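# Lift the ring off the stake into the blue tray

## Task

Lift the ring clear of the stake it sits on, then put it down so it rests flat on the bottom of the blue tray.

## Robot and tools

Robot: two Trossen-style six-joint arms, left_arm and right_arm, each with a parallel two-finger gripper and a wrist camera (cam_left_wrist, cam_right_wrist, both 672x504). They face each other across the table; left_arm's base is on the +y side, right_arm's on the -y side. Image left/right has nothing to do with the arm names.

Frames: the scene frame has its origin at the table centre, +z up, table surface at z = +0.020 m. Reported hand positions (m), quaternions (wxyz) and velocities (m/s, rad/s) are in this frame. Motion offsets are instead expressed along each gripper's own Hand target axes: fingers point along +x, they open and close along y. end_effector_position is the point between the fingers, roughly 3-4 cm behind the tips; only the last 1.5 cm of each finger pad is flat.

Command row layout (shared by execute_actions and move): one flat list of 14 numbers covering both arms, always all 14 even when only one arm moves. Order: left_arm dx, dy, dz, rx, ry, rz, opening, then right_arm in the same order. Each number lies in [-1, 1]. The six pose numbers are an offset, not a pose: they count from that arm's Hand target as it stood when the action or move began, along the Hand target's own axes. 1.0 equals 0.6 m for dx/dy/dz and 180 degrees for the rotation; rx, ry, rz form a single rotation vector. All six at 0 means re-command the current Hand target. Opening is absolute: +1 fully open (0.080 m), -1 fully closed; empty fingers meet near -0.78. A 0 opening is a real command, so to leave a gripper alone resend its current value (see Tool commands in the result).

execute_actions(actions, cameras): actions is a list of actions; each action is a table of up to 15 rows (one per 1/30 s step), and a short table repeats its last row to fill 15 steps. Every row in an action is measured from the action's starting Hand target, not from the previous row; a new action starts from wherever the Hand target then is, so repeating an offset moves further. An empty actions list returns images and the full state. cameras: list of names, ["all"], or []; an unknown name voids the call.

move(target, speed, blend, opening_speed, grip_force, blocking, cameras): drives grippers on straight paths toward target, either one 14-number row or a list of up to 15 rows, all offsets from the same starting Hand targets. speed in m/s, 0.002-4.3, default 0.25 (rotation up to twice that in rad/s); one value or one per target. blend in m rounds corners in a list (0 = stop at each). opening_speed, 0.2 or more per second on the -1..1 scale, makes fingers change gradually. grip_force: newtons per finger pad, 8-34, one number or one per arm; it persists. blocking=false returns after about 0.5 s while the move continues. Paths do not avoid obstacles or the other arm, and cap out at 10 s. Openings in later list rows apply only once the arms arrive and settle. The result adds a move: line: done (within 8 mm and 2 degrees), off_target, moving, held (a check withheld steps or clearance stopped it), blocked (gripper stopped far from its goal by something; it then holds and presses less) or fault; limits=paced means the commanded pose was clipped.

wait(seconds 0-10, cameras) lets time pass holding the last commands; stop(cameras) brakes a running move. zoom_image(camera, region [x0,y0,x1,y1] pixels, at most 504x504) enlarges part of the latest image from a wrist camera. read_manual gives licence text only. finished_scene(scene) ends the current scene with its number; irreversible, and the ring must stay in place without the robot.

Results: Hand target (your last commanded pose after clipping; next offsets count from it), end_effector_position/quat, Joint positions (last number per arm = measured finger gap in m), grip_measured (opening on the -1..1 scale, ±2 mm error, reads narrower than a squeezed part), grip_effort_n (motor effort, negative closing; not pad force), Joint torques and External joint torques (contact estimate; a push toward larger joint angle lowers it), step positions for execute_actions, Wrist depth (7x7 grid of median distances in mm, "-" = no data), MOTOR HOT warnings, fault lines, and camera calibration (K, T_world_to_cam) when images are returned.

Behaviour: grippers sag, lag and tilt, especially at long reach; small moves may go nowhere or sideways. Check position and orientation after each move and correct tilt; if a gripper rests short, send the remaining gap as an offset. Orientation commands are clipped to 32 degrees from the measured one per step. To grasp, close to about 0.08 below the grip_measured reading at contact; closing takes at least 0.6 s. Avoid paths near an arm's own base, which can flip its shoulder posture.

Avoid: dropping the ring or releasing it while it moves, anything leaving the table, fast impacts with table, stake or tray, pressing hard or long (torque faults at limits: waist 18.2, shoulder 22.5, elbow 22.4, wrist pitch 5.92, wrist yaw 5.9, wrist roll 5.54 N m; a held load counts), contact between the arms or their cameras and cables, far targets in one step (over-speed), and holding loads or stretched poses long enough to overheat motors. Loose objects may get nudged occasionally.

Each tool is called after ">>>" as name([rows], argument=value, ...), one row to a line, values as JSON.

## Session

>>> execute_actions(actions=[])

Scene clock: 0.00 s.
left_arm: end_effector_position=(-0.1709, +0.4349, +0.4126) grip_measured=+1.000 grip_effort_n=n/a end_effector_quat_wxyz=(+0.240, +0.310, +0.318, -0.863) | right_arm: end_effector_position=(+0.0513, -0.0550, +0.2044) grip_measured=+1.000 grip_effort_n=n/a end_effector_quat_wxyz=(+0.834, -0.152, +0.378, +0.373)
Joint positions: left_arm=[-1.635 1.126 1.369 -1.036 -0.265 -0.845 0.08] | right_arm=[0.025 1.768 0.977 -0.187 0.459 0.626 0.08]
Joint velocities: within noise
Joint torques (N m): no reading
External joint torques (N m): no reading
Heat: left arm: hottest wrist yaw 34 °C (+0.0 °C/min); right arm: hottest wrist pitch 30 °C (+0.0 °C/min).
Wrist depth (mm): cam_left_wrist=[487 1577 1707 1774 1555 1368 1135 / 462 507 1566 1861 1682 1402 1360 / 436 477 1555 1657 1816 2226 2083 / 412 448 490 424 1733 1941 2415 / 392 426 450 515 1545 93 2083 / - 93 411 472 1465 87 - / - 78 412 453 1446 - -] | cam_right_wrist=[341 340 340 340 342 331 1541 / 315 315 315 315 316 315 308 / 293 291 294 291 294 295 295 / 272 273 272 - 260 273 274 / 257 258 - - 246 253 259 / - 81 229 237 - - 75 / - - - - 221 223 78]
Hand target: left_arm -0.1708, +0.4348, +0.4130; -0.240, -0.309, -0.318, +0.864 | right_arm +0.0514, -0.0538, +0.2070; +0.834, -0.148, +0.377, +0.374
Tool commands: left_gripper/opening=+1.0 right_gripper/opening=+1.0
camera_calibration:
cam_left_wrist: T_world_to_cam=[[-0.553277, 0.713656, 0.429626, -0.579216], [0.585449, 0.700039, -0.408895, -0.00117086], [-0.592566, 0.0252922, -0.805125, 0.29918], [0, 0, 0, 1]] pos_world=[-0.142498, 0.406614, 0.489245]
cam_right_wrist: T_world_to_cam=[[0.732378, -0.679924, -0.0364146, -0.0555104], [-0.63891, -0.667742, -0.381987, 0.107442], [0.235407, 0.303024, -0.92345, 0.269843], [0, 0, 0, 1]] pos_world=[0.0457777, -0.0477682, 0.288207]

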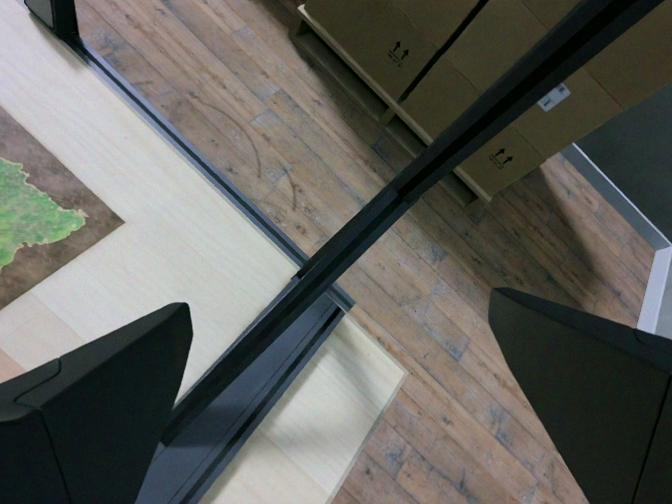

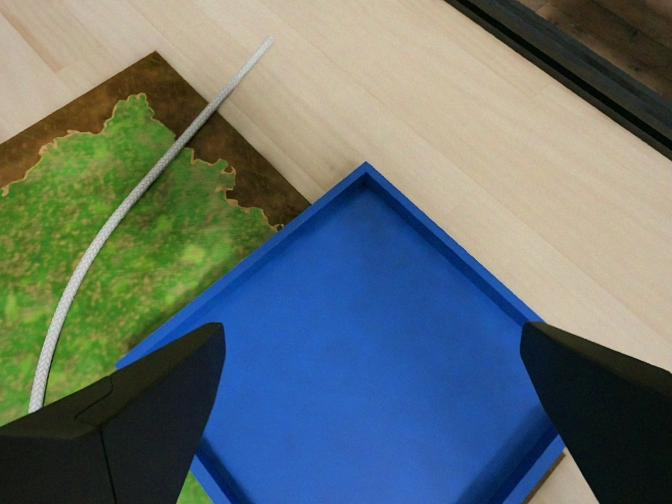

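>>> move(target=[0,0,0,0,0,0,1,-0.393,0.105,-0.067,-0.198,0.0688,0.131,1], cameras=["cam_right_wrist"])

Scene clock: 15.10 s.
left_arm: end_effector_position=(-0.1709, +0.4349, +0.4126) grip_measured=+1.000 grip_effort_n=-1.6 end_effector_quat_wxyz=(+0.240, +0.310, +0.318, -0.863) | right_arm: end_effector_position=(-0.1161, -0.1544, +0.3497) grip_measured=+1.000 grip_effort_n=1.2 end_effector_quat_wxyz=(+0.615, -0.360, +0.356, +0.604)
Joint positions: left_arm=[-1.635 1.126 1.369 -1.036 -0.265 -0.845 0.08] | right_arm=[0.456 1.392 1.297 -1.016 0.226 0.4 0.08]
Joint torques (N m): left_arm=[0.07 -2.8 5.82 1.48 -0.19 0.04] | right_arm=[0.17 -7.11 7.04 0.68 -0.13 -0.24]
External joint torques (N m): left_arm=[0.08 0.01 -0.35 0.09 -0.04 0.01] | right_arm=[0.2 -2.43 1.01 -0.32 -0.27 -0.24]
Heat: left arm: hottest wrist yaw 34 °C (+0.0 °C/min); right arm: hottest elbow 31 °C (+11.9 °C/min).
Wrist depth (mm): cam_left_wrist=[484 1566 1802 1733 1514 1336 1118 / 466 502 1610 1802 1707 1410 1428 / 441 474 1534 1720 1746 2083 2580 / 414 448 491 515 1788 2027 2270 / 393 428 450 510 1588 93 2122 / - 87 403 478 1455 87 - / - 360 410 455 1446 - -] | cam_right_wrist=[1350 424 429 435 439 441 445 / 417 419 420 423 427 436 435 / 402 407 413 412 415 - 426 / 395 397 399 403 397 - 404 / 390 393 389 396 398 109 405 / - 81 385 385 389 98 75 / - - 377 375 379 381 78]
Hand target: left_arm -0.1708, +0.4348, +0.4130; -0.240, -0.309, -0.318, +0.864 | right_arm -0.1187, -0.1533, +0.3566; +0.613, -0.354, +0.353, +0.612
Off the commanded pose: left_arm 0.000 m, 0 deg | right_arm 0.007 m, 1 deg.
move: done
camera_calibration:
cam_right_wrist: T_world_to_cam=[[0.999824, -0.0173968, 0.00702565, 0.122935], [-0.0159674, -0.985616, -0.168244, -0.0619915], [0.0098515, 0.168102, -0.98572, 0.448247], [0, 0, 0, 1]] pos_world=[-0.128319, -0.134312, 0.430553]
Images, in order (width x height): cam_right_wrist 672x504.

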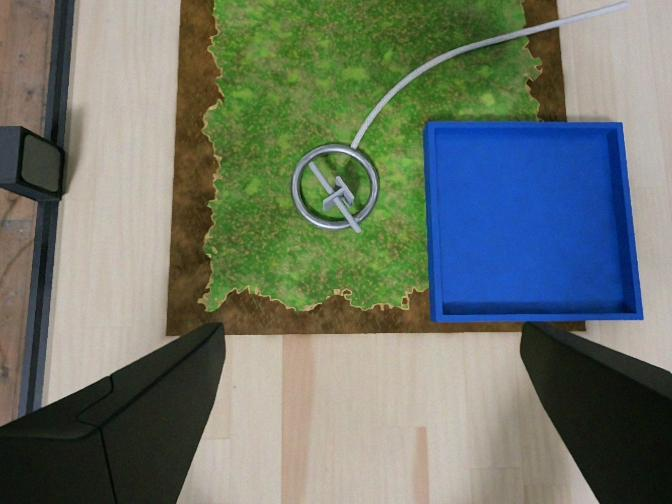

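>>> zoom_image(camera="cam_right_wrist", region=[270, 130, 400, 245])

Scaled by 3.877 from the camera's 672x504 image, which has a finer 960x720 frame.

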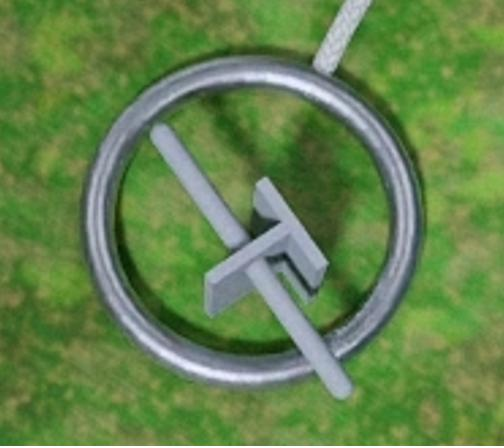

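>>> move(target=[0,0,0,0,0,0,1,0.138,0,-0.195,0,-0.222,0,1], cameras=["cam_right_wrist"])

>>> zoom_image(camera="cam_right_wrist", region=[240, 130, 440, 300])

Scene clock: 31.50 s.
left_arm: end_effector_position=(-0.1709, +0.4349, +0.4126) grip_measured=+1.000 grip_effort_n=-2.1 end_effector_quat_wxyz=(+0.240, +0.310, +0.318, -0.863) | right_arm: end_effector_position=(-0.1201, -0.2117, +0.2290) grip_measured=+1.000 grip_effort_n=1.6 end_effector_quat_wxyz=(+0.695, -0.118, +0.126, +0.698)
Joint positions: left_arm=[-1.635 1.126 1.369 -1.036 -0.265 -0.845 0.08] | right_arm=[0.83 1.123 0.132 0.507 0.753 0.357 0.08]
Joint torques (N m): left_arm=[0.05 -2.8 5.84 1.47 -0.18 0.04] | right_arm=[0.19 -2.55 3.56 1.36 0.44 -0.22]
External joint torques (N m): left_arm=[0.06 0.1 -0.41 0.08 -0.03 0.02] | right_arm=[0.18 -0.47 -1.68 -0.08 0.24 -0.23]
Heat: left arm: hottest wrist pitch 35 °C (+7.6 °C/min); right arm: hottest elbow 34 °C (+11.4 °C/min).
Wrist depth (mm): cam_left_wrist=[483 1555 1746 1760 1474 1328 1130 / 465 507 1599 1816 1694 1376 1336 / 436 474 1514 1733 1802 2045 2226 / 417 445 491 1484 1788 2083 2390 / 393 426 450 509 1545 93 1992 / - 87 432 477 1455 87 - / - 82 413 455 1393 - -] | cam_right_wrist=[- - - - 1901 673 - / - 637 671 669 669 669 706 / 2112 537 537 544 547 548 552 / 406 424 424 430 431 448 442 / 353 363 355 344 352 - - / - 81 297 304 305 - 75 / - - 264 265 267 257 78]
Hand target: left_arm -0.1708, +0.4348, +0.4130; -0.240, -0.309, -0.318, +0.864 | right_arm -0.1185, -0.2132, +0.2263; +0.696, -0.123, +0.122, +0.696
Off the commanded pose: left_arm 0.000 m, 0 deg | right_arm 0.003 m, 1 deg.
move: done
camera_calibration:
cam_right_wrist: T_world_to_cam=[[0.999787, 0.00048221, -0.0206519, 0.13699], [-0.0156807, -0.633105, -0.773907, 0.0745572], [-0.013448, 0.774066, -0.632962, 0.383664], [0, 0, 0, 1]] pos_world=[-0.130632, -0.249845, 0.303374]
Images, in order (width x height): cam_right_wrist 672x504.

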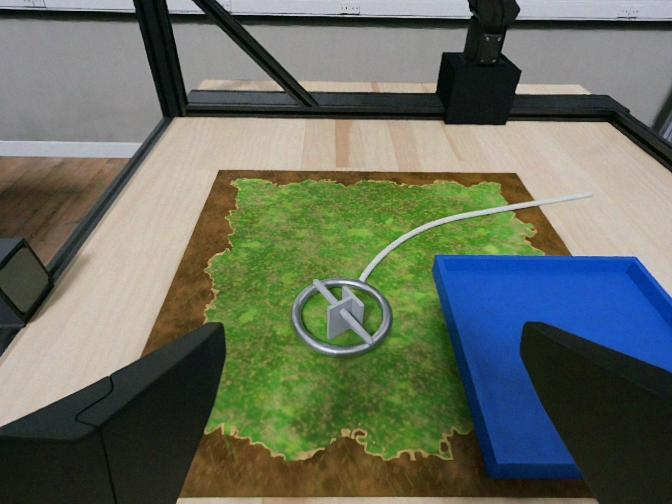

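Scaled by 2.520 from the camera's 672x504 image, which has a finer 960x720 frame.

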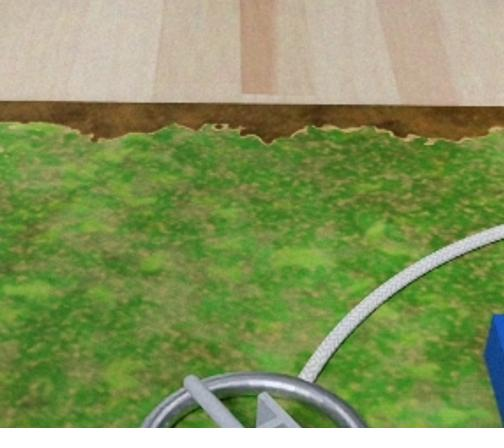

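>>> zoom_image(camera="cam_right_wrist", region=[280, 260, 405, 370])

Scaled by 4.032 from the camera's 672x504 image, which has a finer 960x720 frame.

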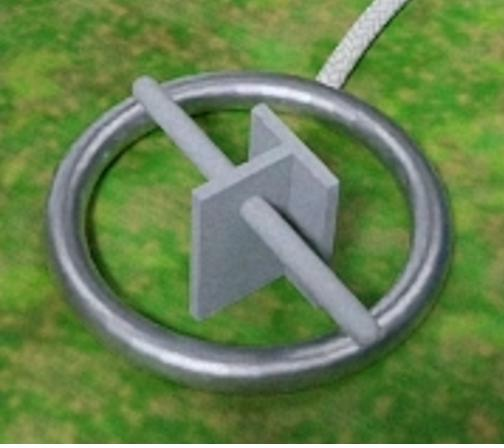

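>>> move(target=[0,0,0,0,0,0,1,0.2907,0.0658,-0.118,-0.2174,0.2043,0.0586,-0.1], cameras=["cam_right_wrist"])

>>> zoom_image(camera="cam_right_wrist", region=[150, 200, 550, 504])

Scene clock: 121.80 s.
left_arm: end_effector_position=(-0.1709, +0.4349, +0.4126) grip_measured=+1.000 grip_effort_n=-1.6 end_effector_quat_wxyz=(+0.240, +0.310, +0.318, -0.863) | right_arm: end_effector_position=(-0.1564, -0.0767, +0.1002) grip_measured=-0.096 grip_effort_n=-17.0 end_effector_quat_wxyz=(+0.480, -0.544, +0.107, +0.680)
Joint positions: left_arm=[-1.635 1.126 1.369 -1.036 -0.265 -0.845 0.08] | right_arm=[0.489 2.05 0.937 0.036 0.299 -0.273 0.031]
Joint torques (N m): left_arm=[0.08 -2.8 5.82 1.47 -0.19 0.04] | right_arm=[-0.34 -8.96 4.74 0.72 -0.13 -0.23]
External joint torques (N m): left_arm=[0.08 0.02 -0.36 0.09 -0.04 0.02] | right_arm=[-0.36 -1.11 0.28 -0.35 -0.28 -0.25]
Heat: left arm: hottest wrist pitch 37 °C (+1.0 °C/min); right arm: hottest wrist pitch 37 °C (+2.0 °C/min).
Wrist depth (mm): cam_left_wrist=[486 1555 1774 1774 1514 1328 185 / 467 505 1645 1831 1694 1360 1283 / 437 472 1524 1645 1846 2204 3339 / 413 443 495 513 1760 1974 2365 / 392 427 448 498 1633 93 2027 / - 87 398 475 1504 86 - / - 77 419 454 1410 - -] | cam_right_wrist=[122 128 140 153 169 190 215 / 121 128 138 152 167 187 213 / 120 127 137 149 161 180 209 / - 126 136 147 161 138 204 / 118 124 133 148 158 178 196 / 118 122 70 147 155 81 177 / - - - 144 155 75 -]
Hand target: left_arm -0.1708, +0.4348, +0.4130; -0.240, -0.309, -0.318, +0.864 | right_arm -0.1578, -0.0735, +0.1001; +0.478, -0.543, +0.106, +0.682
Off the commanded pose: left_arm 0.000 m, 0 deg | right_arm 0.004 m, 0 deg.
move: done
camera_calibration:
cam_right_wrist: T_world_to_cam=[[0.774747, 0.510697, 0.372767, 0.134999], [0.577157, -0.811972, -0.0871291, 0.0699438], [0.25818, 0.282648, -0.923825, 0.23114], [0, 0, 0, 1]] pos_world=[-0.204634, -0.0774823, 0.169304]
Images, in order (width x height): cam_right_wrist 672x504.

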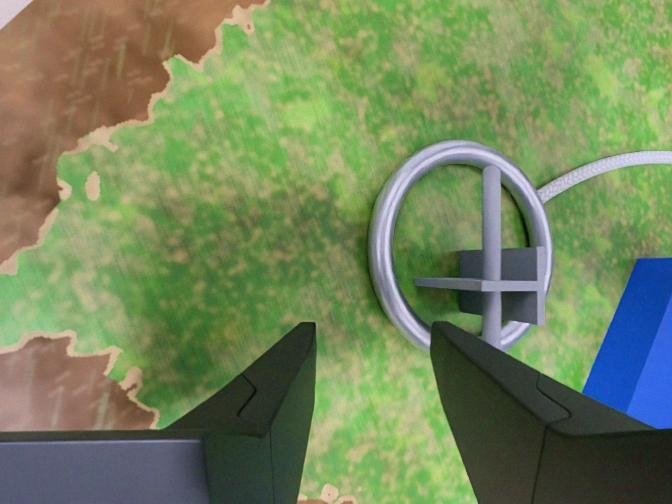

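Scaled by 1.260 from the camera's 672x504 image, which has a finer 960x720 frame.

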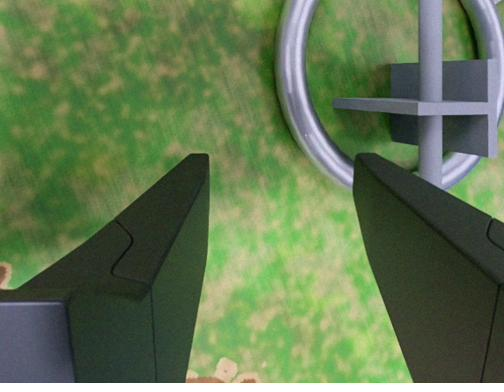

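>>> move(target=[0,0,0,0,0,0,1,0.0425,-0.0315,0.1122,0.0036,0.2222,0.0397,-0.1], cameras=["cam_right_wrist"])

Scene clock: 165.50 s.
left_arm: end_effector_position=(-0.1709, +0.4349, +0.4126) grip_measured=+1.000 grip_effort_n=-2.1 end_effector_quat_wxyz=(+0.240, +0.310, +0.318, -0.863) | right_arm: end_effector_position=(-0.1845, -0.0072, +0.1142) grip_measured=-0.096 grip_effort_n=-17.4 end_effector_quat_wxyz=(+0.388, -0.716, +0.274, +0.513)
Joint positions: left_arm=[-1.635 1.126 1.369 -1.036 -0.265 -0.845 0.08] | right_arm=[0.474 2.714 2.348 -1.352 0.297 -0.097 0.031]
Joint torques (N m): left_arm=[0.06 -2.8 5.81 1.47 -0.18 0.04] | right_arm=[-0.3 -13.65 5.82 -0.26 -0.11 0.26]
External joint torques (N m): left_arm=[0.05 0.04 -0.46 0.05 -0.03 0.01] | right_arm=[-0.33 -1.72 0.59 -0.37 -0.28 0.24]
Heat: left arm: hottest wrist pitch 38 °C (+1.0 °C/min); right arm: hottest elbow 35 °C (+4.0 °C/min).
Wrist depth (mm): cam_left_wrist=[478 1524 1788 1831 1524 1343 1124 / 459 506 1633 1760 1746 1376 1393 / 437 476 1474 1707 1846 2122 1861 / 414 446 487 521 1774 2045 2293 / 392 426 451 514 1555 93 2142 / - 87 405 484 1484 86 - / - 78 413 458 1410 - -] | cam_right_wrist=[- 99 104 110 118 124 133 / 104 107 112 120 128 137 146 / 112 116 123 132 140 152 163 / 123 128 136 145 158 167 188 / 134 140 148 158 167 194 206 / 149 152 70 189 180 81 - / - - - 217 228 75 -]
Hand target: left_arm -0.1708, +0.4348, +0.4130; -0.240, -0.309, -0.318, +0.864 | right_arm -0.1852, -0.0053, +0.1118; -0.374, +0.733, -0.299, -0.483
Off the commanded pose: left_arm 0.000 m, 0 deg | right_arm 0.003 m, 5 deg.
joint sent to its limit (right arm) — joint 3 (elbow), upper limit, where the elbow is as straight as it goes. The joint targets are off in orientation, not in position.
move: off_target (right_arm)
camera_calibration:
cam_right_wrist: T_world_to_cam=[[0.794275, 0.542132, 0.274263, 0.131072], [0.377292, -0.793954, 0.476748, 0.0427581], [0.476212, -0.275192, -0.83516, 0.257684], [0, 0, 0, 1]] pos_world=[-0.242952, 0.033802, 0.158874]
Images, in order (width x height): cam_right_wrist 672x504.

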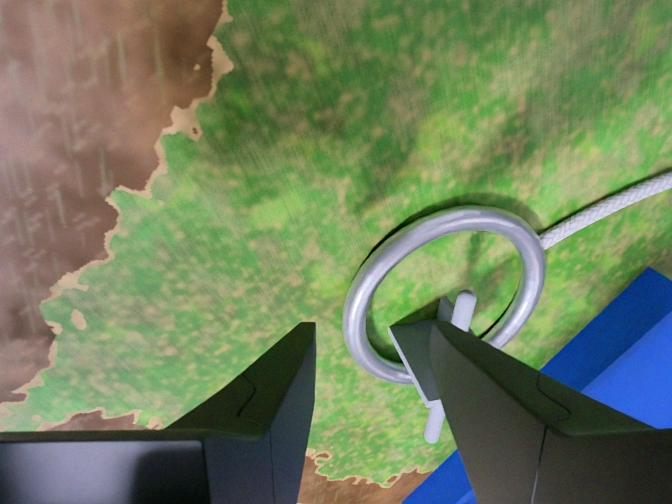

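>>> zoom_image(camera="cam_right_wrist", region=[320, 190, 570, 450])

Scaled by 1.938 from the camera's 672x504 image, which has a finer 960x720 frame.

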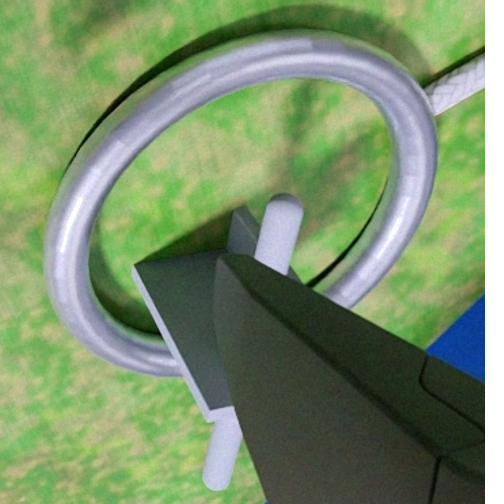

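>>> move([
  [0,0,0,0,0,0,1,0.0307,0,-0.015,0,-0.044,0,-0.1],
  [0,0,0,0,0,0,1,0.063,0,-0.009,0,-0.044,0,-0.1],
], speed=0.1, blend=0.01, cameras=["cam_right_wrist"])

>>> zoom_image(camera="cam_right_wrist", region=[250, 200, 500, 430])

Scene clock: 192.43 s.
left_arm: end_effector_position=(-0.1709, +0.4349, +0.4126) grip_measured=+1.000 grip_effort_n=-2.1 end_effector_quat_wxyz=(+0.240, +0.310, +0.318, -0.863) | right_arm: end_effector_position=(-0.1708, -0.0118, +0.0764) grip_measured=-0.096 grip_effort_n=-16.5 end_effector_quat_wxyz=(+0.396, -0.698, +0.272, +0.531)
Joint positions: left_arm=[-1.635 1.126 1.369 -1.036 -0.265 -0.845 0.08] | right_arm=[0.448 2.641 2.059 -1.077 0.282 -0.125 0.031]
Joint torques (N m): left_arm=[0.08 -2.82 5.83 1.47 -0.19 0.04] | right_arm=[-0.42 -15.76 2.91 0.06 -0.06 -0.25]
External joint torques (N m): left_arm=[0.07 -0.01 -0.37 0.08 -0.04 0.01] | right_arm=[-0.32 -4.24 -2.14 -0.12 -0.23 -0.26]
Heat: left arm: hottest wrist pitch 38 °C (+1.0 °C/min); right arm: hottest shoulder 37 °C (+9.1 °C/min).
Wrist depth (mm): cam_left_wrist=[484 1534 1802 1831 1545 1336 179 / 464 506 1610 1831 1645 1336 1214 / 434 475 1534 1645 1774 2183 2122 / 415 446 489 510 1733 2045 2415 / 392 427 450 494 1622 93 2009 / - 93 405 477 1474 86 - / - 82 408 458 1410 - -] | cam_right_wrist=[- 73 76 80 85 90 95 / - 77 81 86 91 98 105 / - 83 89 96 101 108 116 / - 90 96 103 107 114 124 / - 99 105 113 119 131 146 / - 107 70 124 130 81 165 / - - - 145 153 75 -]
Hand target: left_arm -0.1708, +0.4348, +0.4130; -0.240, -0.309, -0.318, +0.864 | right_arm -0.1693, -0.0129, +0.0780; -0.393, +0.698, -0.273, -0.532
Off the commanded pose: left_arm 0.000 m, 0 deg | right_arm 0.002 m, 0 deg.
move: done; blend cut to 0.0099 m at target 1
camera_calibration:
cam_right_wrist: T_world_to_cam=[[0.805195, 0.531023, 0.263959, 0.135603], [0.393716, -0.81157, 0.431673, 0.0579726], [0.44345, -0.243656, -0.862545, 0.215144], [0, 0, 0, 1]] pos_world=[-0.227417, 0.0274618, 0.124753]
Images, in order (width x height): cam_right_wrist 672x504.

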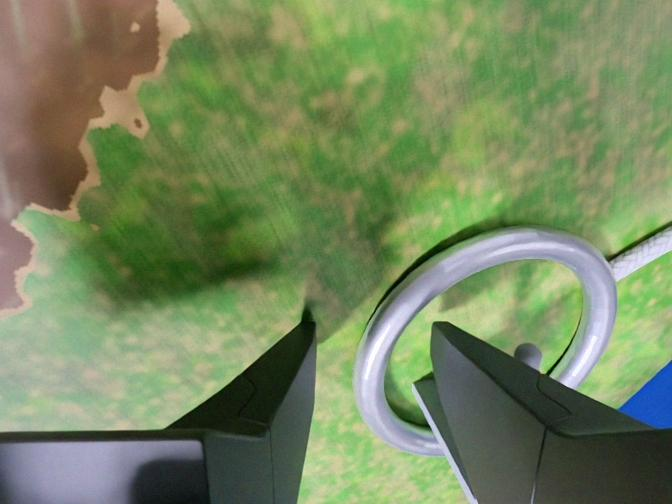

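Scaled by 2.016 from the camera's 672x504 image, which has a finer 960x720 frame.

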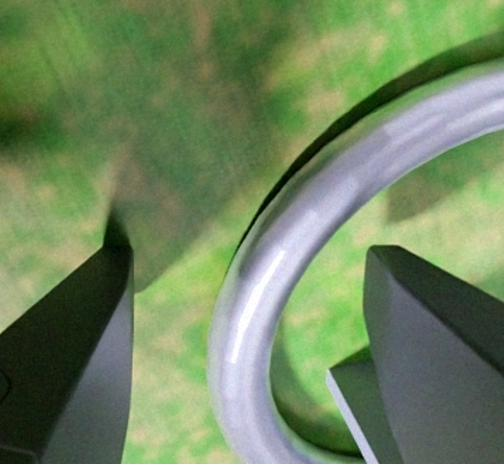

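>>> move(target=[0,0,0,0,0,0,1,0.0125,-0.0095,0,0,0,0.055,-0.1], speed=0.05, cameras=["cam_right_wrist"])

>>> zoom_image(camera="cam_right_wrist", region=[250, 200, 500, 430])

Scene clock: 207.70 s.
left_arm: end_effector_position=(-0.1709, +0.4349, +0.4126) grip_measured=+1.000 grip_effort_n=-2.1 end_effector_quat_wxyz=(+0.240, +0.310, +0.318, -0.863) | right_arm: end_effector_position=(-0.1630, -0.0111, +0.0750) grip_measured=-0.096 grip_effort_n=-16.5 end_effector_quat_wxyz=(+0.349, -0.672, +0.331, +0.563)
Joint positions: left_arm=[-1.635 1.126 1.369 -1.036 -0.265 -0.845 0.08] | right_arm=[0.381 2.65 2.09 -1.114 0.119 -0.188 0.031]
Joint torques (N m): left_arm=[0.07 -2.8 5.83 1.48 -0.18 0.04] | right_arm=[-0.46 -13.01 5.57 -0.17 -0.22 -0.25]
External joint torques (N m): left_arm=[0.08 0.08 -0.43 0.06 -0.03 0.01] | right_arm=[-0.55 -1.4 0.47 -0.32 -0.27 -0.26]
Heat: left arm: hottest wrist pitch 38 °C (+0.0 °C/min); right arm: hottest shoulder 40 °C (+11.1 °C/min).
Wrist depth (mm): cam_left_wrist=[484 1514 1682 1707 1494 1343 1124 / 463 506 1599 1760 1657 1328 1276 / 437 476 1455 1707 310 2226 2415 / 411 448 493 515 1774 2045 2341 / 394 426 453 507 1577 93 2045 / - 93 - 478 1465 87 - / - 77 416 457 1419 - -] | cam_right_wrist=[- 77 78 79 80 82 84 / - 82 83 85 88 88 91 / - 89 92 94 95 97 98 / - 97 100 102 101 109 105 / 106 107 109 110 112 117 118 / 119 118 70 122 123 81 132 / - - - 142 145 75 -]
Hand target: left_arm -0.1708, +0.4348, +0.4130; -0.240, -0.309, -0.318, +0.864 | right_arm -0.1626, -0.0094, +0.0724; -0.346, +0.672, -0.332, -0.565
Off the commanded pose: left_arm 0.000 m, 0 deg | right_arm 0.003 m, 0 deg.
move: done
camera_calibration:
cam_right_wrist: T_world_to_cam=[[0.842238, 0.530325, 0.0969065, 0.147903], [0.440377, -0.780476, 0.443763, 0.0630235], [0.310972, -0.331079, -0.890889, 0.190232], [0, 0, 0, 1]] pos_world=[-0.21148, 0.0337335, 0.127175]
Images, in order (width x height): cam_right_wrist 672x504.

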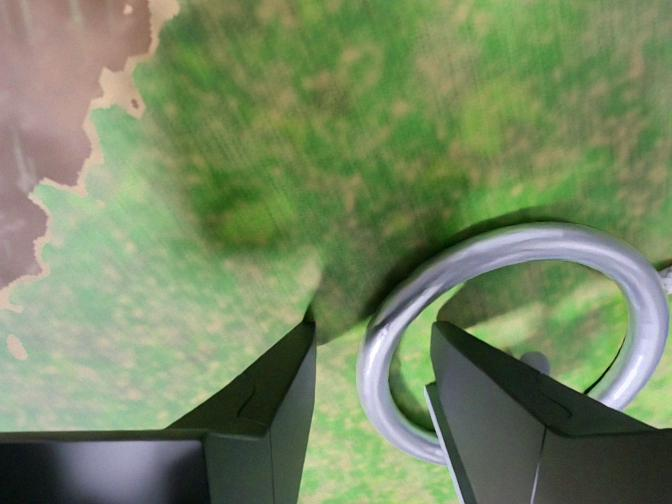

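Scaled by 2.016 from the camera's 672x504 image, which has a finer 960x720 frame.

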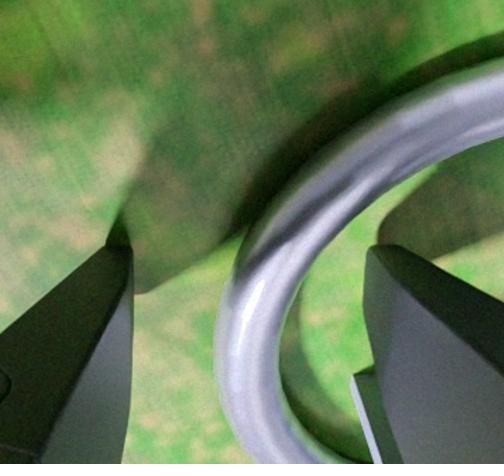

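>>> move(target=[0,0,0,0,0,0,1,0.008,0,0,0,0,0,-0.1], speed=0.03, cameras=["cam_right_wrist"])

>>> zoom_image(camera="cam_right_wrist", region=[250, 200, 500, 430])

Scene clock: 215.37 s.
left_arm: end_effector_position=(-0.1709, +0.4349, +0.4126) grip_measured=+1.000 grip_effort_n=-2.1 end_effector_quat_wxyz=(+0.240, +0.310, +0.318, -0.863) | right_arm: end_effector_position=(-0.1633, -0.0103, +0.0742) grip_measured=-0.096 grip_effort_n=-16.5 end_effector_quat_wxyz=(+0.349, -0.671, +0.330, +0.564)
Joint positions: left_arm=[-1.635 1.126 1.369 -1.036 -0.265 -0.845 0.08] | right_arm=[0.381 2.652 2.09 -1.108 0.118 -0.19 0.031]
Joint torques (N m): left_arm=[0.07 -2.8 5.82 1.47 -0.19 0.03] | right_arm=[-0.56 -12.51 4.62 0.41 -0.19 -0.23]
External joint torques (N m): left_arm=[0.08 -0.02 -0.39 0.06 -0.04 0.01] | right_arm=[-0.57 -0.98 -0.43 0.25 -0.25 -0.24]
Heat: left arm: hottest wrist pitch 38 °C (+0.0 °C/min); right arm: hottest shoulder 40 °C (+10.1 °C/min).
Wrist depth (mm): cam_left_wrist=[481 1534 1760 1746 1474 1328 188 / 462 506 1682 1774 1657 1351 1376 / 437 475 1566 1669 1746 2142 2083 / 412 446 490 1494 1746 2009 2365 / 395 426 448 501 1599 93 2102 / - 87 409 478 1514 86 - / - 77 416 455 1419 - -] | cam_right_wrist=[- 77 78 79 80 82 84 / - 82 83 85 88 88 91 / - 89 91 94 95 97 98 / - 97 99 102 101 103 105 / 105 107 108 110 111 117 117 / 119 117 70 122 124 81 129 / - - - 141 129 75 -]
Hand target: left_arm -0.1708, +0.4348, +0.4130; -0.240, -0.309, -0.318, +0.864 | right_arm -0.1618, -0.0097, +0.0675; -0.346, +0.672, -0.332, -0.564
Off the commanded pose: left_arm 0.000 m, 0 deg | right_arm 0.007 m, 0 deg.
move: done
camera_calibration:
cam_right_wrist: T_world_to_cam=[[0.841786, 0.531159, 0.0962644, 0.147759], [0.442548, -0.781165, 0.440377, 0.0647324], [0.309109, -0.328102, -0.892637, 0.189773], [0, 0, 0, 1]] pos_world=[-0.211689, 0.0343477, 0.126668]
Images, in order (width x height): cam_right_wrist 672x504.

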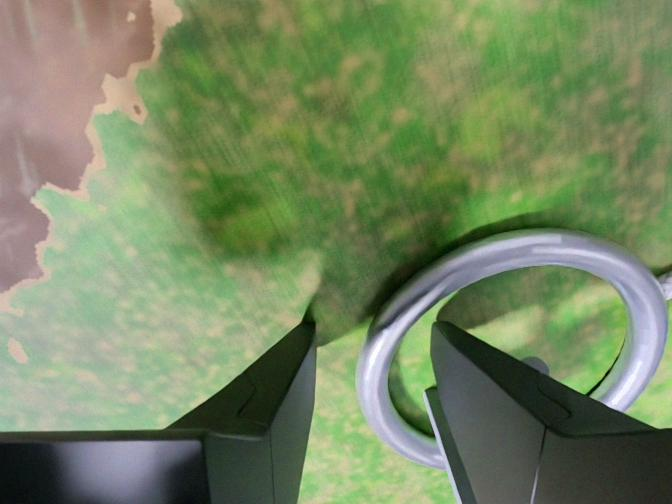

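Scaled by 2.016 from the camera's 672x504 image, which has a finer 960x720 frame.

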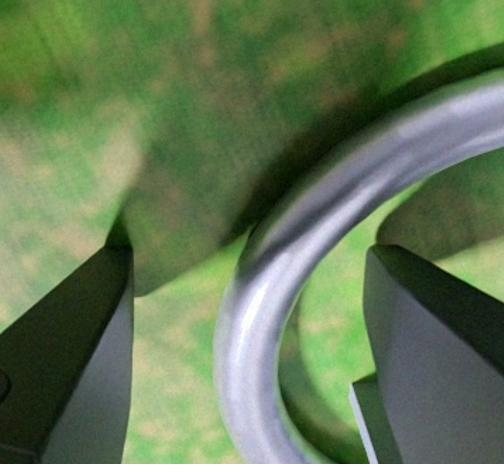

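>>> move(target=[0,0,0,0,0,0,1,-0.008,0,0,0,0,0,-0.76], speed=0.03, opening_speed=0.6, cameras=["cam_right_wrist"])

>>> zoom_image(camera="cam_right_wrist", region=[270, 200, 520, 430])

Scene clock: 221.60 s.
left_arm: end_effector_position=(-0.1709, +0.4349, +0.4126) grip_measured=+1.000 grip_effort_n=-1.6 end_effector_quat_wxyz=(+0.240, +0.310, +0.318, -0.863) | right_arm: end_effector_position=(-0.1618, -0.0112, +0.0745) grip_measured=-0.639 grip_effort_n=-83.5 end_effector_quat_wxyz=(+0.348, -0.672, +0.333, +0.563)
Joint positions: left_arm=[-1.635 1.126 1.369 -1.036 -0.265 -0.845 0.08] | right_arm=[0.377 2.652 2.091 -1.116 0.116 -0.19 0.006]
Joint torques (N m): left_arm=[0.07 -2.81 5.83 1.47 -0.19 0.04] | right_arm=[-0.15 -13.15 5.53 -0.09 -0.11 -0.19]
External joint torques (N m): left_arm=[0.08 0.02 -0.37 0.08 -0.04 0.02] | right_arm=[-0.06 -1.58 0.48 -0.23 -0.17 -0.19]
Heat: left arm: hottest wrist pitch 38 °C (+0.0 °C/min); right arm: hottest shoulder 40 °C (+10.1 °C/min).
Wrist depth (mm): cam_left_wrist=[483 1599 1720 1876 1484 1320 188 / 463 501 1645 1861 1622 1393 1384 / 438 473 1465 1694 1746 2064 2495 / 420 445 488 429 1694 1992 2495 / 398 425 447 502 1566 93 1992 / - 93 421 477 1514 86 - / - 78 418 454 1410 - -] | cam_right_wrist=[- 77 77 79 80 82 84 / - 82 82 85 87 88 90 / - 89 91 93 94 94 96 / - 97 99 101 101 107 105 / 106 107 110 108 113 117 116 / 119 120 118 114 83 126 134 / - - - - 77 - -]
Hand target: left_arm -0.1708, +0.4348, +0.4130; -0.240, -0.309, -0.318, +0.864 | right_arm -0.1625, -0.0094, +0.0723; -0.346, +0.672, -0.332, -0.564
Off the commanded pose: left_arm 0.000 m, 0 deg | right_arm 0.003 m, 0 deg.
move: done
camera_calibration:
cam_right_wrist: T_world_to_cam=[[0.843479, 0.529084, 0.0928053, 0.147466], [0.439922, -0.77954, 0.445854, 0.062504], [0.30824, -0.335241, -0.890282, 0.188853], [0, 0, 0, 1]] pos_world=[-0.210094, 0.0340136, 0.126579]
Images, in order (width x height): cam_right_wrist 672x504.

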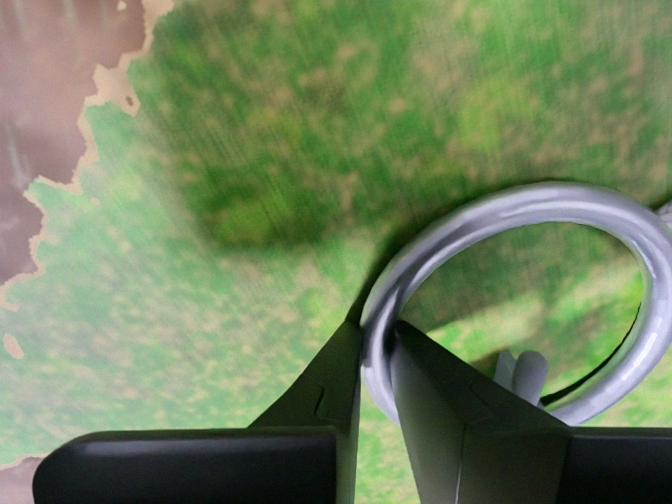

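Scaled by 2.016 from the camera's 672x504 image, which has a finer 960x720 frame.

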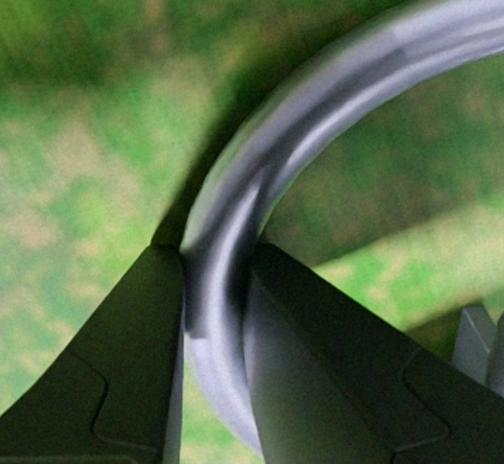

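>>> move(target=[0,0,0,0,0,0,1,-0.0242,0,-0.0442,0,-0.167,0,-0.76], speed=0.07, cameras=["cam_right_wrist"])

Scene clock: 234.93 s.
left_arm: end_effector_position=(-0.1709, +0.4349, +0.4126) grip_measured=+1.000 grip_effort_n=-2.1 end_effector_quat_wxyz=(+0.240, +0.310, +0.318, -0.863) | right_arm: end_effector_position=(-0.1520, -0.0310, +0.0857) grip_measured=-0.639 grip_effort_n=-83.5 end_effector_quat_wxyz=(+0.420, -0.505, +0.234, +0.716)
Joint positions: left_arm=[-1.635 1.126 1.369 -1.036 -0.265 -0.845 0.08] | right_arm=[0.329 2.209 1.224 -0.185 -0.014 -0.266 0.006]
Joint torques (N m): left_arm=[0.06 -2.8 5.8 1.47 -0.19 0.04] | right_arm=[-0.54 -13.48 2.9 0.82 -0.31 -0.26]
External joint torques (N m): left_arm=[0.06 -0.04 -0.35 0.08 -0.03 0.02] | right_arm=[-0.53 -4.32 -1.88 -0.12 -0.29 -0.26]
Heat: left arm: hottest wrist pitch 38 °C (+0.0 °C/min); right arm: hottest shoulder 40 °C (+7.0 °C/min).
Wrist depth (mm): cam_left_wrist=[484 1577 1733 1733 1545 1305 1113 / 465 1437 1545 1816 1657 1393 1351 / 437 475 1545 1682 1861 1992 2441 / 416 445 495 1494 1746 2102 2390 / 390 430 449 514 1588 93 2045 / - 87 359 484 1524 87 - / - 82 417 456 1455 - -] | cam_right_wrist=[124 125 128 130 133 136 138 / 123 125 127 130 132 135 138 / 123 124 127 129 131 134 137 / 123 124 126 130 99 134 99 / 122 124 126 128 131 134 135 / 122 123 125 112 83 101 123 / - - - 129 77 - -]
Hand target: left_arm -0.1708, +0.4348, +0.4130; -0.240, -0.309, -0.318, +0.864 | right_arm -0.1506, -0.0309, +0.0900; +0.420, -0.502, +0.231, +0.719
Off the commanded pose: left_arm 0.000 m, 0 deg | right_arm 0.004 m, 1 deg.
move: done
camera_calibration:
cam_right_wrist: T_world_to_cam=[[0.842989, 0.531062, 0.0856932, 0.1492], [0.536103, -0.842518, -0.0525034, 0.0931282], [0.0443155, 0.0902002, -0.994937, 0.171223], [0, 0, 0, 1]] pos_world=[-0.183288, -0.0162165, 0.16246]
Images, in order (width x height): cam_right_wrist 672x504.

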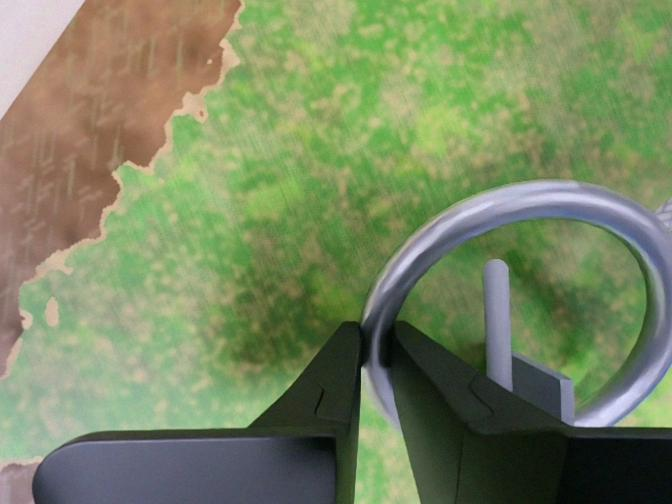

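>>> zoom_image(camera="cam_right_wrist", region=[340, 160, 672, 440])

Scaled by 1.518 from the camera's 672x504 image, which has a finer 960x720 frame.

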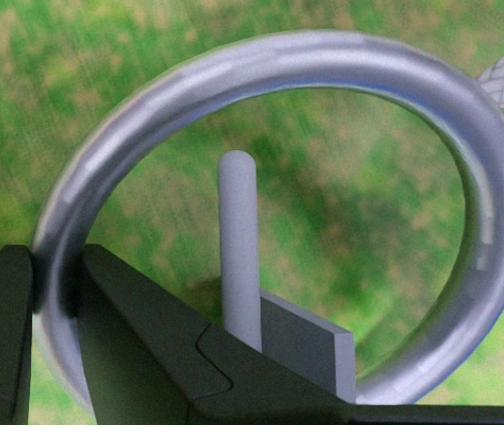

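>>> move(target=[0,0,0,0,0,0,1,-0.0175,-0.0017,0.0075,0,0,0,-0.76], speed=0.05, cameras=["cam_right_wrist"])

>>> zoom_image(camera="cam_right_wrist", region=[340, 160, 672, 440])

Scene clock: 268.27 s.
left_arm: end_effector_position=(-0.1709, +0.4349, +0.4126) grip_measured=+1.000 grip_effort_n=-1.6 end_effector_quat_wxyz=(+0.240, +0.310, +0.318, -0.863) | right_arm: end_effector_position=(-0.1498, -0.0343, +0.0917) grip_measured=-0.639 grip_effort_n=-83.5 end_effector_quat_wxyz=(+0.418, -0.510, +0.238, +0.713)
Joint positions: left_arm=[-1.635 1.126 1.369 -1.036 -0.265 -0.845 0.08] | right_arm=[0.327 2.189 1.224 -0.22 -0.014 -0.266 0.006]
Joint torques (N m): left_arm=[0.05 -2.8 5.82 1.47 -0.19 0.04] | right_arm=[-0.29 -14.36 3.89 0.68 -0.3 -0.25]
External joint torques (N m): left_arm=[0.05 0.01 -0.37 0.07 -0.04 0.02] | right_arm=[-0.27 -5.17 -1.01 -0.26 -0.28 -0.26]
Heat: left arm: hottest wrist pitch 39 °C (+1.0 °C/min); right arm: hottest shoulder 44 °C (+4.0 °C/min).
Wrist depth (mm): cam_left_wrist=[487 1566 1733 1720 1566 1297 1118 / 464 502 1622 1760 1682 1376 1283 / 438 475 1545 1694 1802 2122 2610 / 414 443 491 515 1707 2045 2317 / 393 428 450 520 1610 93 2027 / - 87 - 480 1524 86 - / - 77 416 457 1428 - -] | cam_right_wrist=[127 129 132 134 137 139 142 / 127 129 131 134 136 139 141 / 128 129 131 134 137 138 141 / 128 129 132 134 98 139 103 / 128 129 132 132 136 139 140 / 128 129 130 110 83 108 140 / - - - 135 76 - -]
Hand target: left_arm -0.1708, +0.4348, +0.4130; -0.240, -0.309, -0.318, +0.864 | right_arm -0.1507, -0.0308, +0.1014; +0.420, -0.502, +0.231, +0.719
Off the commanded pose: left_arm 0.000 m, 0 deg | right_arm 0.010 m, 1 deg.
move: off_target (right_arm)
camera_calibration:
cam_right_wrist: T_world_to_cam=[[0.843598, 0.530605, 0.0824684, 0.148969], [0.534735, -0.844125, -0.0388641, 0.0880556], [0.0489922, 0.0768845, -0.995836, 0.177758], [0, 0, 0, 1]] pos_world=[-0.181465, -0.0183805, 0.168154]
Images, in order (width x height): cam_right_wrist 672x504.

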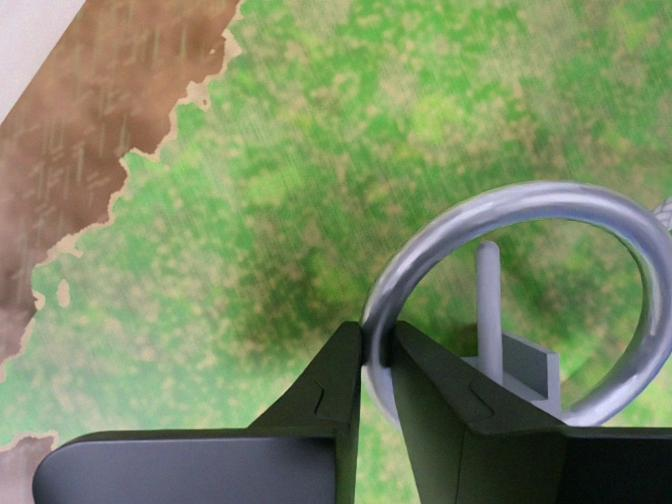

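Scaled by 1.518 from the camera's 672x504 image, which has a finer 960x720 frame.

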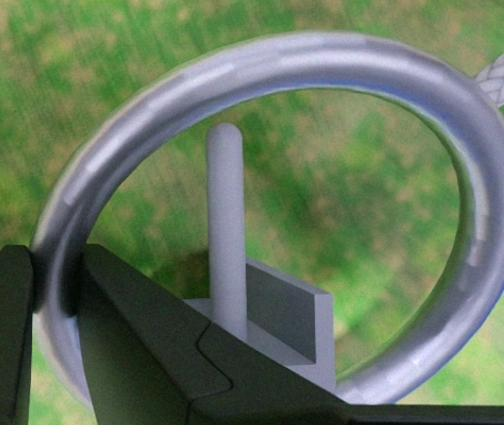

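>>> move(target=[0,0,0,0,0,0,1,-0.007,0,-0.021,0,0,0,-0.76], speed=0.05, cameras=["cam_right_wrist"])

>>> zoom_image(camera="cam_right_wrist", region=[340, 160, 672, 440])

Scene clock: 281.20 s.
left_arm: end_effector_position=(-0.1709, +0.4349, +0.4126) grip_measured=+1.000 grip_effort_n=-1.6 end_effector_quat_wxyz=(+0.240, +0.310, +0.318, -0.863) | right_arm: end_effector_position=(-0.1429, -0.0442, +0.0920) grip_measured=-0.639 grip_effort_n=-83.5 end_effector_quat_wxyz=(+0.419, -0.509, +0.238, +0.713)
Joint positions: left_arm=[-1.635 1.126 1.369 -1.036 -0.265 -0.845 0.08] | right_arm=[0.318 2.155 1.164 -0.192 -0.017 -0.274 0.006]
Joint torques (N m): left_arm=[0.07 -2.78 5.81 1.47 -0.19 0.04] | right_arm=[-0.32 -13.97 3.25 0.9 -0.31 -0.27]
External joint torques (N m): left_arm=[0.05 -0.05 -0.35 0.07 -0.04 0.02] | right_arm=[-0.39 -5.19 -1.45 -0.02 -0.28 -0.28]
Heat: left arm: hottest wrist pitch 39 °C (+1.0 °C/min); right arm: hottest shoulder 48 °C (+8.1 °C/min).
Wrist depth (mm): cam_left_wrist=[482 1545 1760 1707 1534 1336 185 / 461 502 1622 1876 1707 1368 1610 / 432 475 1545 1720 1733 2027 2365 / 412 449 490 513 1774 2027 2248 / 393 427 451 517 1599 93 2064 / - 87 403 479 1474 87 - / - 82 416 457 1446 - -] | cam_right_wrist=[129 130 133 135 137 140 143 / 128 130 133 135 138 140 142 / 129 130 132 135 137 139 142 / 128 130 132 135 98 140 102 / 128 130 132 134 114 114 141 / 128 130 131 110 83 116 141 / - - - 136 77 - -]
Hand target: left_arm -0.1708, +0.4348, +0.4130; -0.240, -0.309, -0.318, +0.864 | right_arm -0.1435, -0.0419, +0.1004; +0.420, -0.502, +0.231, +0.719
Off the commanded pose: left_arm 0.000 m, 0 deg | right_arm 0.009 m, 1 deg.
move: off_target (right_arm)
camera_calibration:
cam_right_wrist: T_world_to_cam=[[0.843901, 0.530089, 0.0826813, 0.148431], [0.534312, -0.84432, -0.0404203, 0.0761266], [0.0483831, 0.0782884, -0.995756, 0.178407], [0, 0, 0, 1]] pos_world=[-0.174568, -0.0283735, 0.168455]
Images, in order (width x height): cam_right_wrist 672x504.

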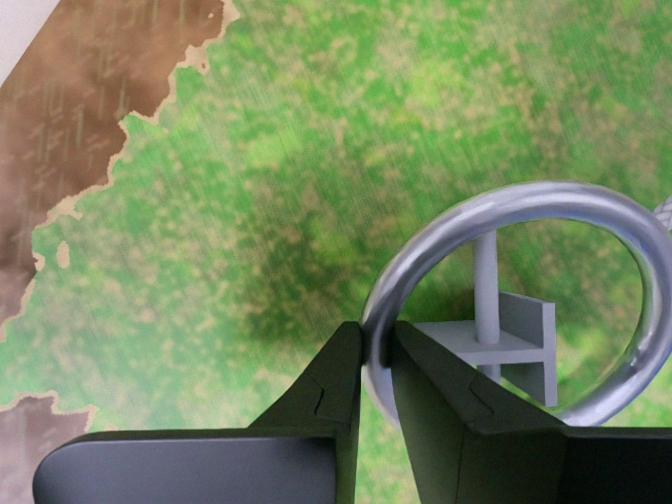

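Scaled by 1.518 from the camera's 672x504 image, which has a finer 960x720 frame.

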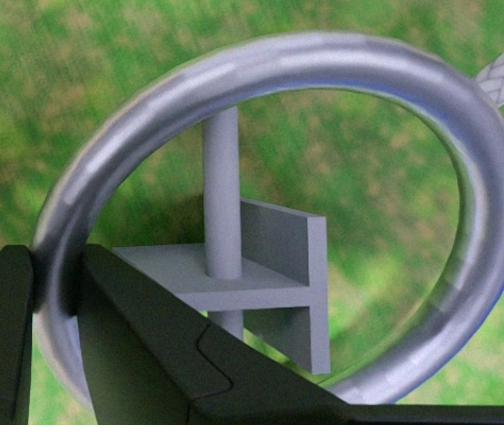

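>>> move([
  [0,0,0,0,0,0,1,0,0.025,0,0,0,0,-0.76],
  [0,0,0,0,0,0,1,-0.0123,0.025,-0.0292,0,0,0,-0.76],
], speed=0.05, cameras=["cam_right_wrist"])

>>> zoom_image(camera="cam_right_wrist", region=[340, 160, 672, 440])

Scene clock: 293.50 s.
left_arm: end_effector_position=(-0.1709, +0.4349, +0.4126) grip_measured=+1.000 grip_effort_n=-2.1 end_effector_quat_wxyz=(+0.240, +0.310, +0.318, -0.863) | right_arm: end_effector_position=(-0.1464, -0.0678, +0.0921) grip_measured=-0.639 grip_effort_n=-83.5 end_effector_quat_wxyz=(+0.417, -0.507, +0.237, +0.716)
Joint positions: left_arm=[-1.635 1.126 1.369 -1.036 -0.265 -0.845 0.08] | right_arm=[0.344 2.094 1.055 -0.14 -0.015 -0.252 0.006]
Joint torques (N m): left_arm=[0.07 -2.81 5.83 1.47 -0.19 0.04] | right_arm=[-0.29 -13.16 3.07 0.84 -0.01 -0.17]
External joint torques (N m): left_arm=[0.09 0.08 -0.45 0.05 -0.03 0.02] | right_arm=[-0.31 -4.93 -1.48 -0.08 0.02 -0.18]
Heat: left arm: hottest wrist pitch 39 °C (+1.0 °C/min); right arm: hottest shoulder 49 °C (+9.1 °C/min). Fold the right arm in close to its base, or ease its load, before you think long.
Wrist depth (mm): cam_left_wrist=[482 1577 1657 1720 1446 1351 1147 / 461 508 1588 1802 1733 1351 1393 / 431 472 1577 1657 1774 2317 2495 / 412 446 489 526 1707 2142 2365 / 393 425 449 524 1577 93 2122 / - 87 - 478 1514 86 - / - 77 418 460 1393 - -] | cam_right_wrist=[132 133 135 137 140 143 145 / 131 132 135 137 140 142 145 / 130 132 134 137 139 109 144 / 130 132 134 137 99 115 103 / 130 132 134 135 139 141 116 / 130 132 133 110 83 141 144 / - - - 137 77 - -]
Hand target: left_arm -0.1708, +0.4348, +0.4130; -0.240, -0.309, -0.318, +0.864 | right_arm -0.1457, -0.0661, +0.0989; +0.420, -0.502, +0.231, +0.719
Off the commanded pose: left_arm 0.000 m, 0 deg | right_arm 0.007 m, 1 deg.
MOTOR HOT: joint 2 (shoulder) of the right arm reports 49 °C; the controller stops that arm at 95 °C. To cool a motor, set the load down, stop pushing, or move to a pose that needs little force.
move: done
camera_calibration:
cam_right_wrist: T_world_to_cam=[[0.84186, 0.534065, 0.0777554, 0.164278], [0.538117, -0.841653, -0.0452933, 0.0590856], [0.0412534, 0.0799721, -0.995943, 0.179583], [0, 0, 0, 1]] pos_world=[-0.177503, -0.0523673, 0.168757]
Images, in order (width x height): cam_right_wrist 672x504.

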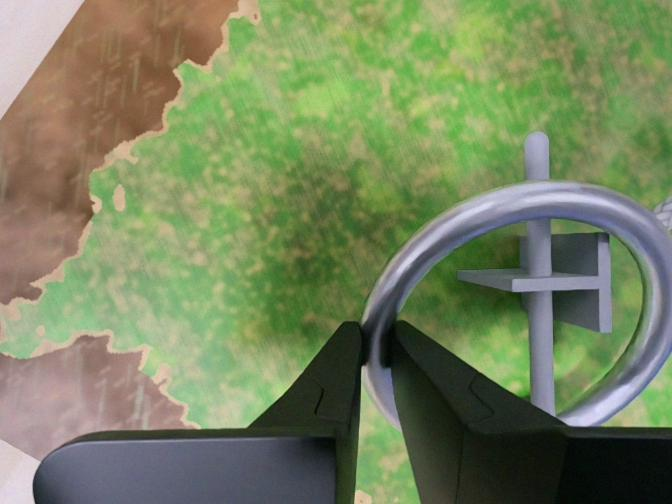

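Scaled by 1.518 from the camera's 672x504 image, which has a finer 960x720 frame.

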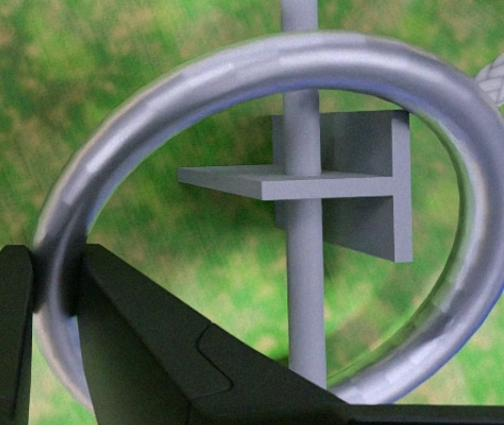

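>>> move([
  [0,0,0,0,0,0,1,-0.0027,0,-0.0062,0,0,0,-0.76],
  [0,0,0,0,0,0,1,-0.0637,-0.006,0.0198,0,0,0,-0.76],
], speed=0.06, cameras=["cam_right_wrist"])

Scene clock: 302.00 s.
left_arm: end_effector_position=(-0.1709, +0.4349, +0.4126) grip_measured=+1.000 grip_effort_n=-2.1 end_effector_quat_wxyz=(+0.240, +0.310, +0.318, -0.863) | right_arm: end_effector_position=(-0.1419, -0.0773, +0.1273) grip_measured=-0.639 grip_effort_n=-83.5 end_effector_quat_wxyz=(+0.414, -0.512, +0.242, +0.713)
Joint positions: left_arm=[-1.635 1.126 1.369 -1.036 -0.265 -0.845 0.08] | right_arm=[0.342 1.977 1.06 -0.279 -0.015 -0.253 0.006]
Joint torques (N m): left_arm=[0.06 -2.8 5.81 1.47 -0.19 0.03] | right_arm=[-0.32 -12.44 5.69 0.68 -0.05 -0.25]
External joint torques (N m): left_arm=[0.07 0.08 -0.41 0.08 -0.03 0.01] | right_arm=[-0.36 -4.58 0.75 -0.21 -0.02 -0.25]
Heat: left arm: hottest wrist pitch 39 °C (+1.0 °C/min); right arm: hottest shoulder 49 °C (+7.0 °C/min). Fold the right arm in close to its base, or ease its load, before you think long.
Wrist depth (mm): cam_left_wrist=[487 1588 1788 1802 1534 1360 188 / 459 1504 1599 1802 1694 1384 1393 / 434 471 1545 1657 1707 2122 2769 / 408 449 490 1484 1746 2102 2415 / 393 424 446 526 1555 93 2102 / - 87 - 476 1504 87 - / - 78 414 459 1419 - -] | cam_right_wrist=[164 166 168 171 174 177 180 / 164 165 168 171 174 177 180 / 164 166 168 172 175 95 180 / 164 167 169 171 99 159 100 / 164 166 169 108 175 177 121 / 165 167 169 110 83 178 124 / - - - - 76 - -]
Hand target: left_arm -0.1708, +0.4348, +0.4130; -0.240, -0.309, -0.318, +0.864 | right_arm -0.1434, -0.0694, +0.1389; +0.420, -0.502, +0.231, +0.719
Off the commanded pose: left_arm 0.000 m, 0 deg | right_arm 0.014 m, 2 deg.
MOTOR HOT: still on. Joint 2 (shoulder) of the right arm reports 49 °C.
move: off_target (right_arm)
camera_calibration:
cam_right_wrist: T_world_to_cam=[[0.842465, 0.53363, 0.074102, 0.163371], [0.536676, -0.843304, -0.0285946, 0.0478619], [0.0472315, 0.0638587, -0.996841, 0.214967], [0, 0, 0, 1]] pos_world=[-0.173474, -0.0605448, 0.203551]
Images, in order (width x height): cam_right_wrist 672x504.

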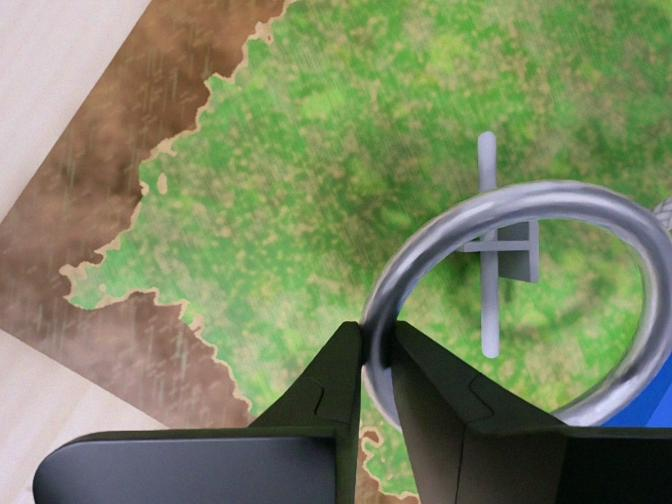

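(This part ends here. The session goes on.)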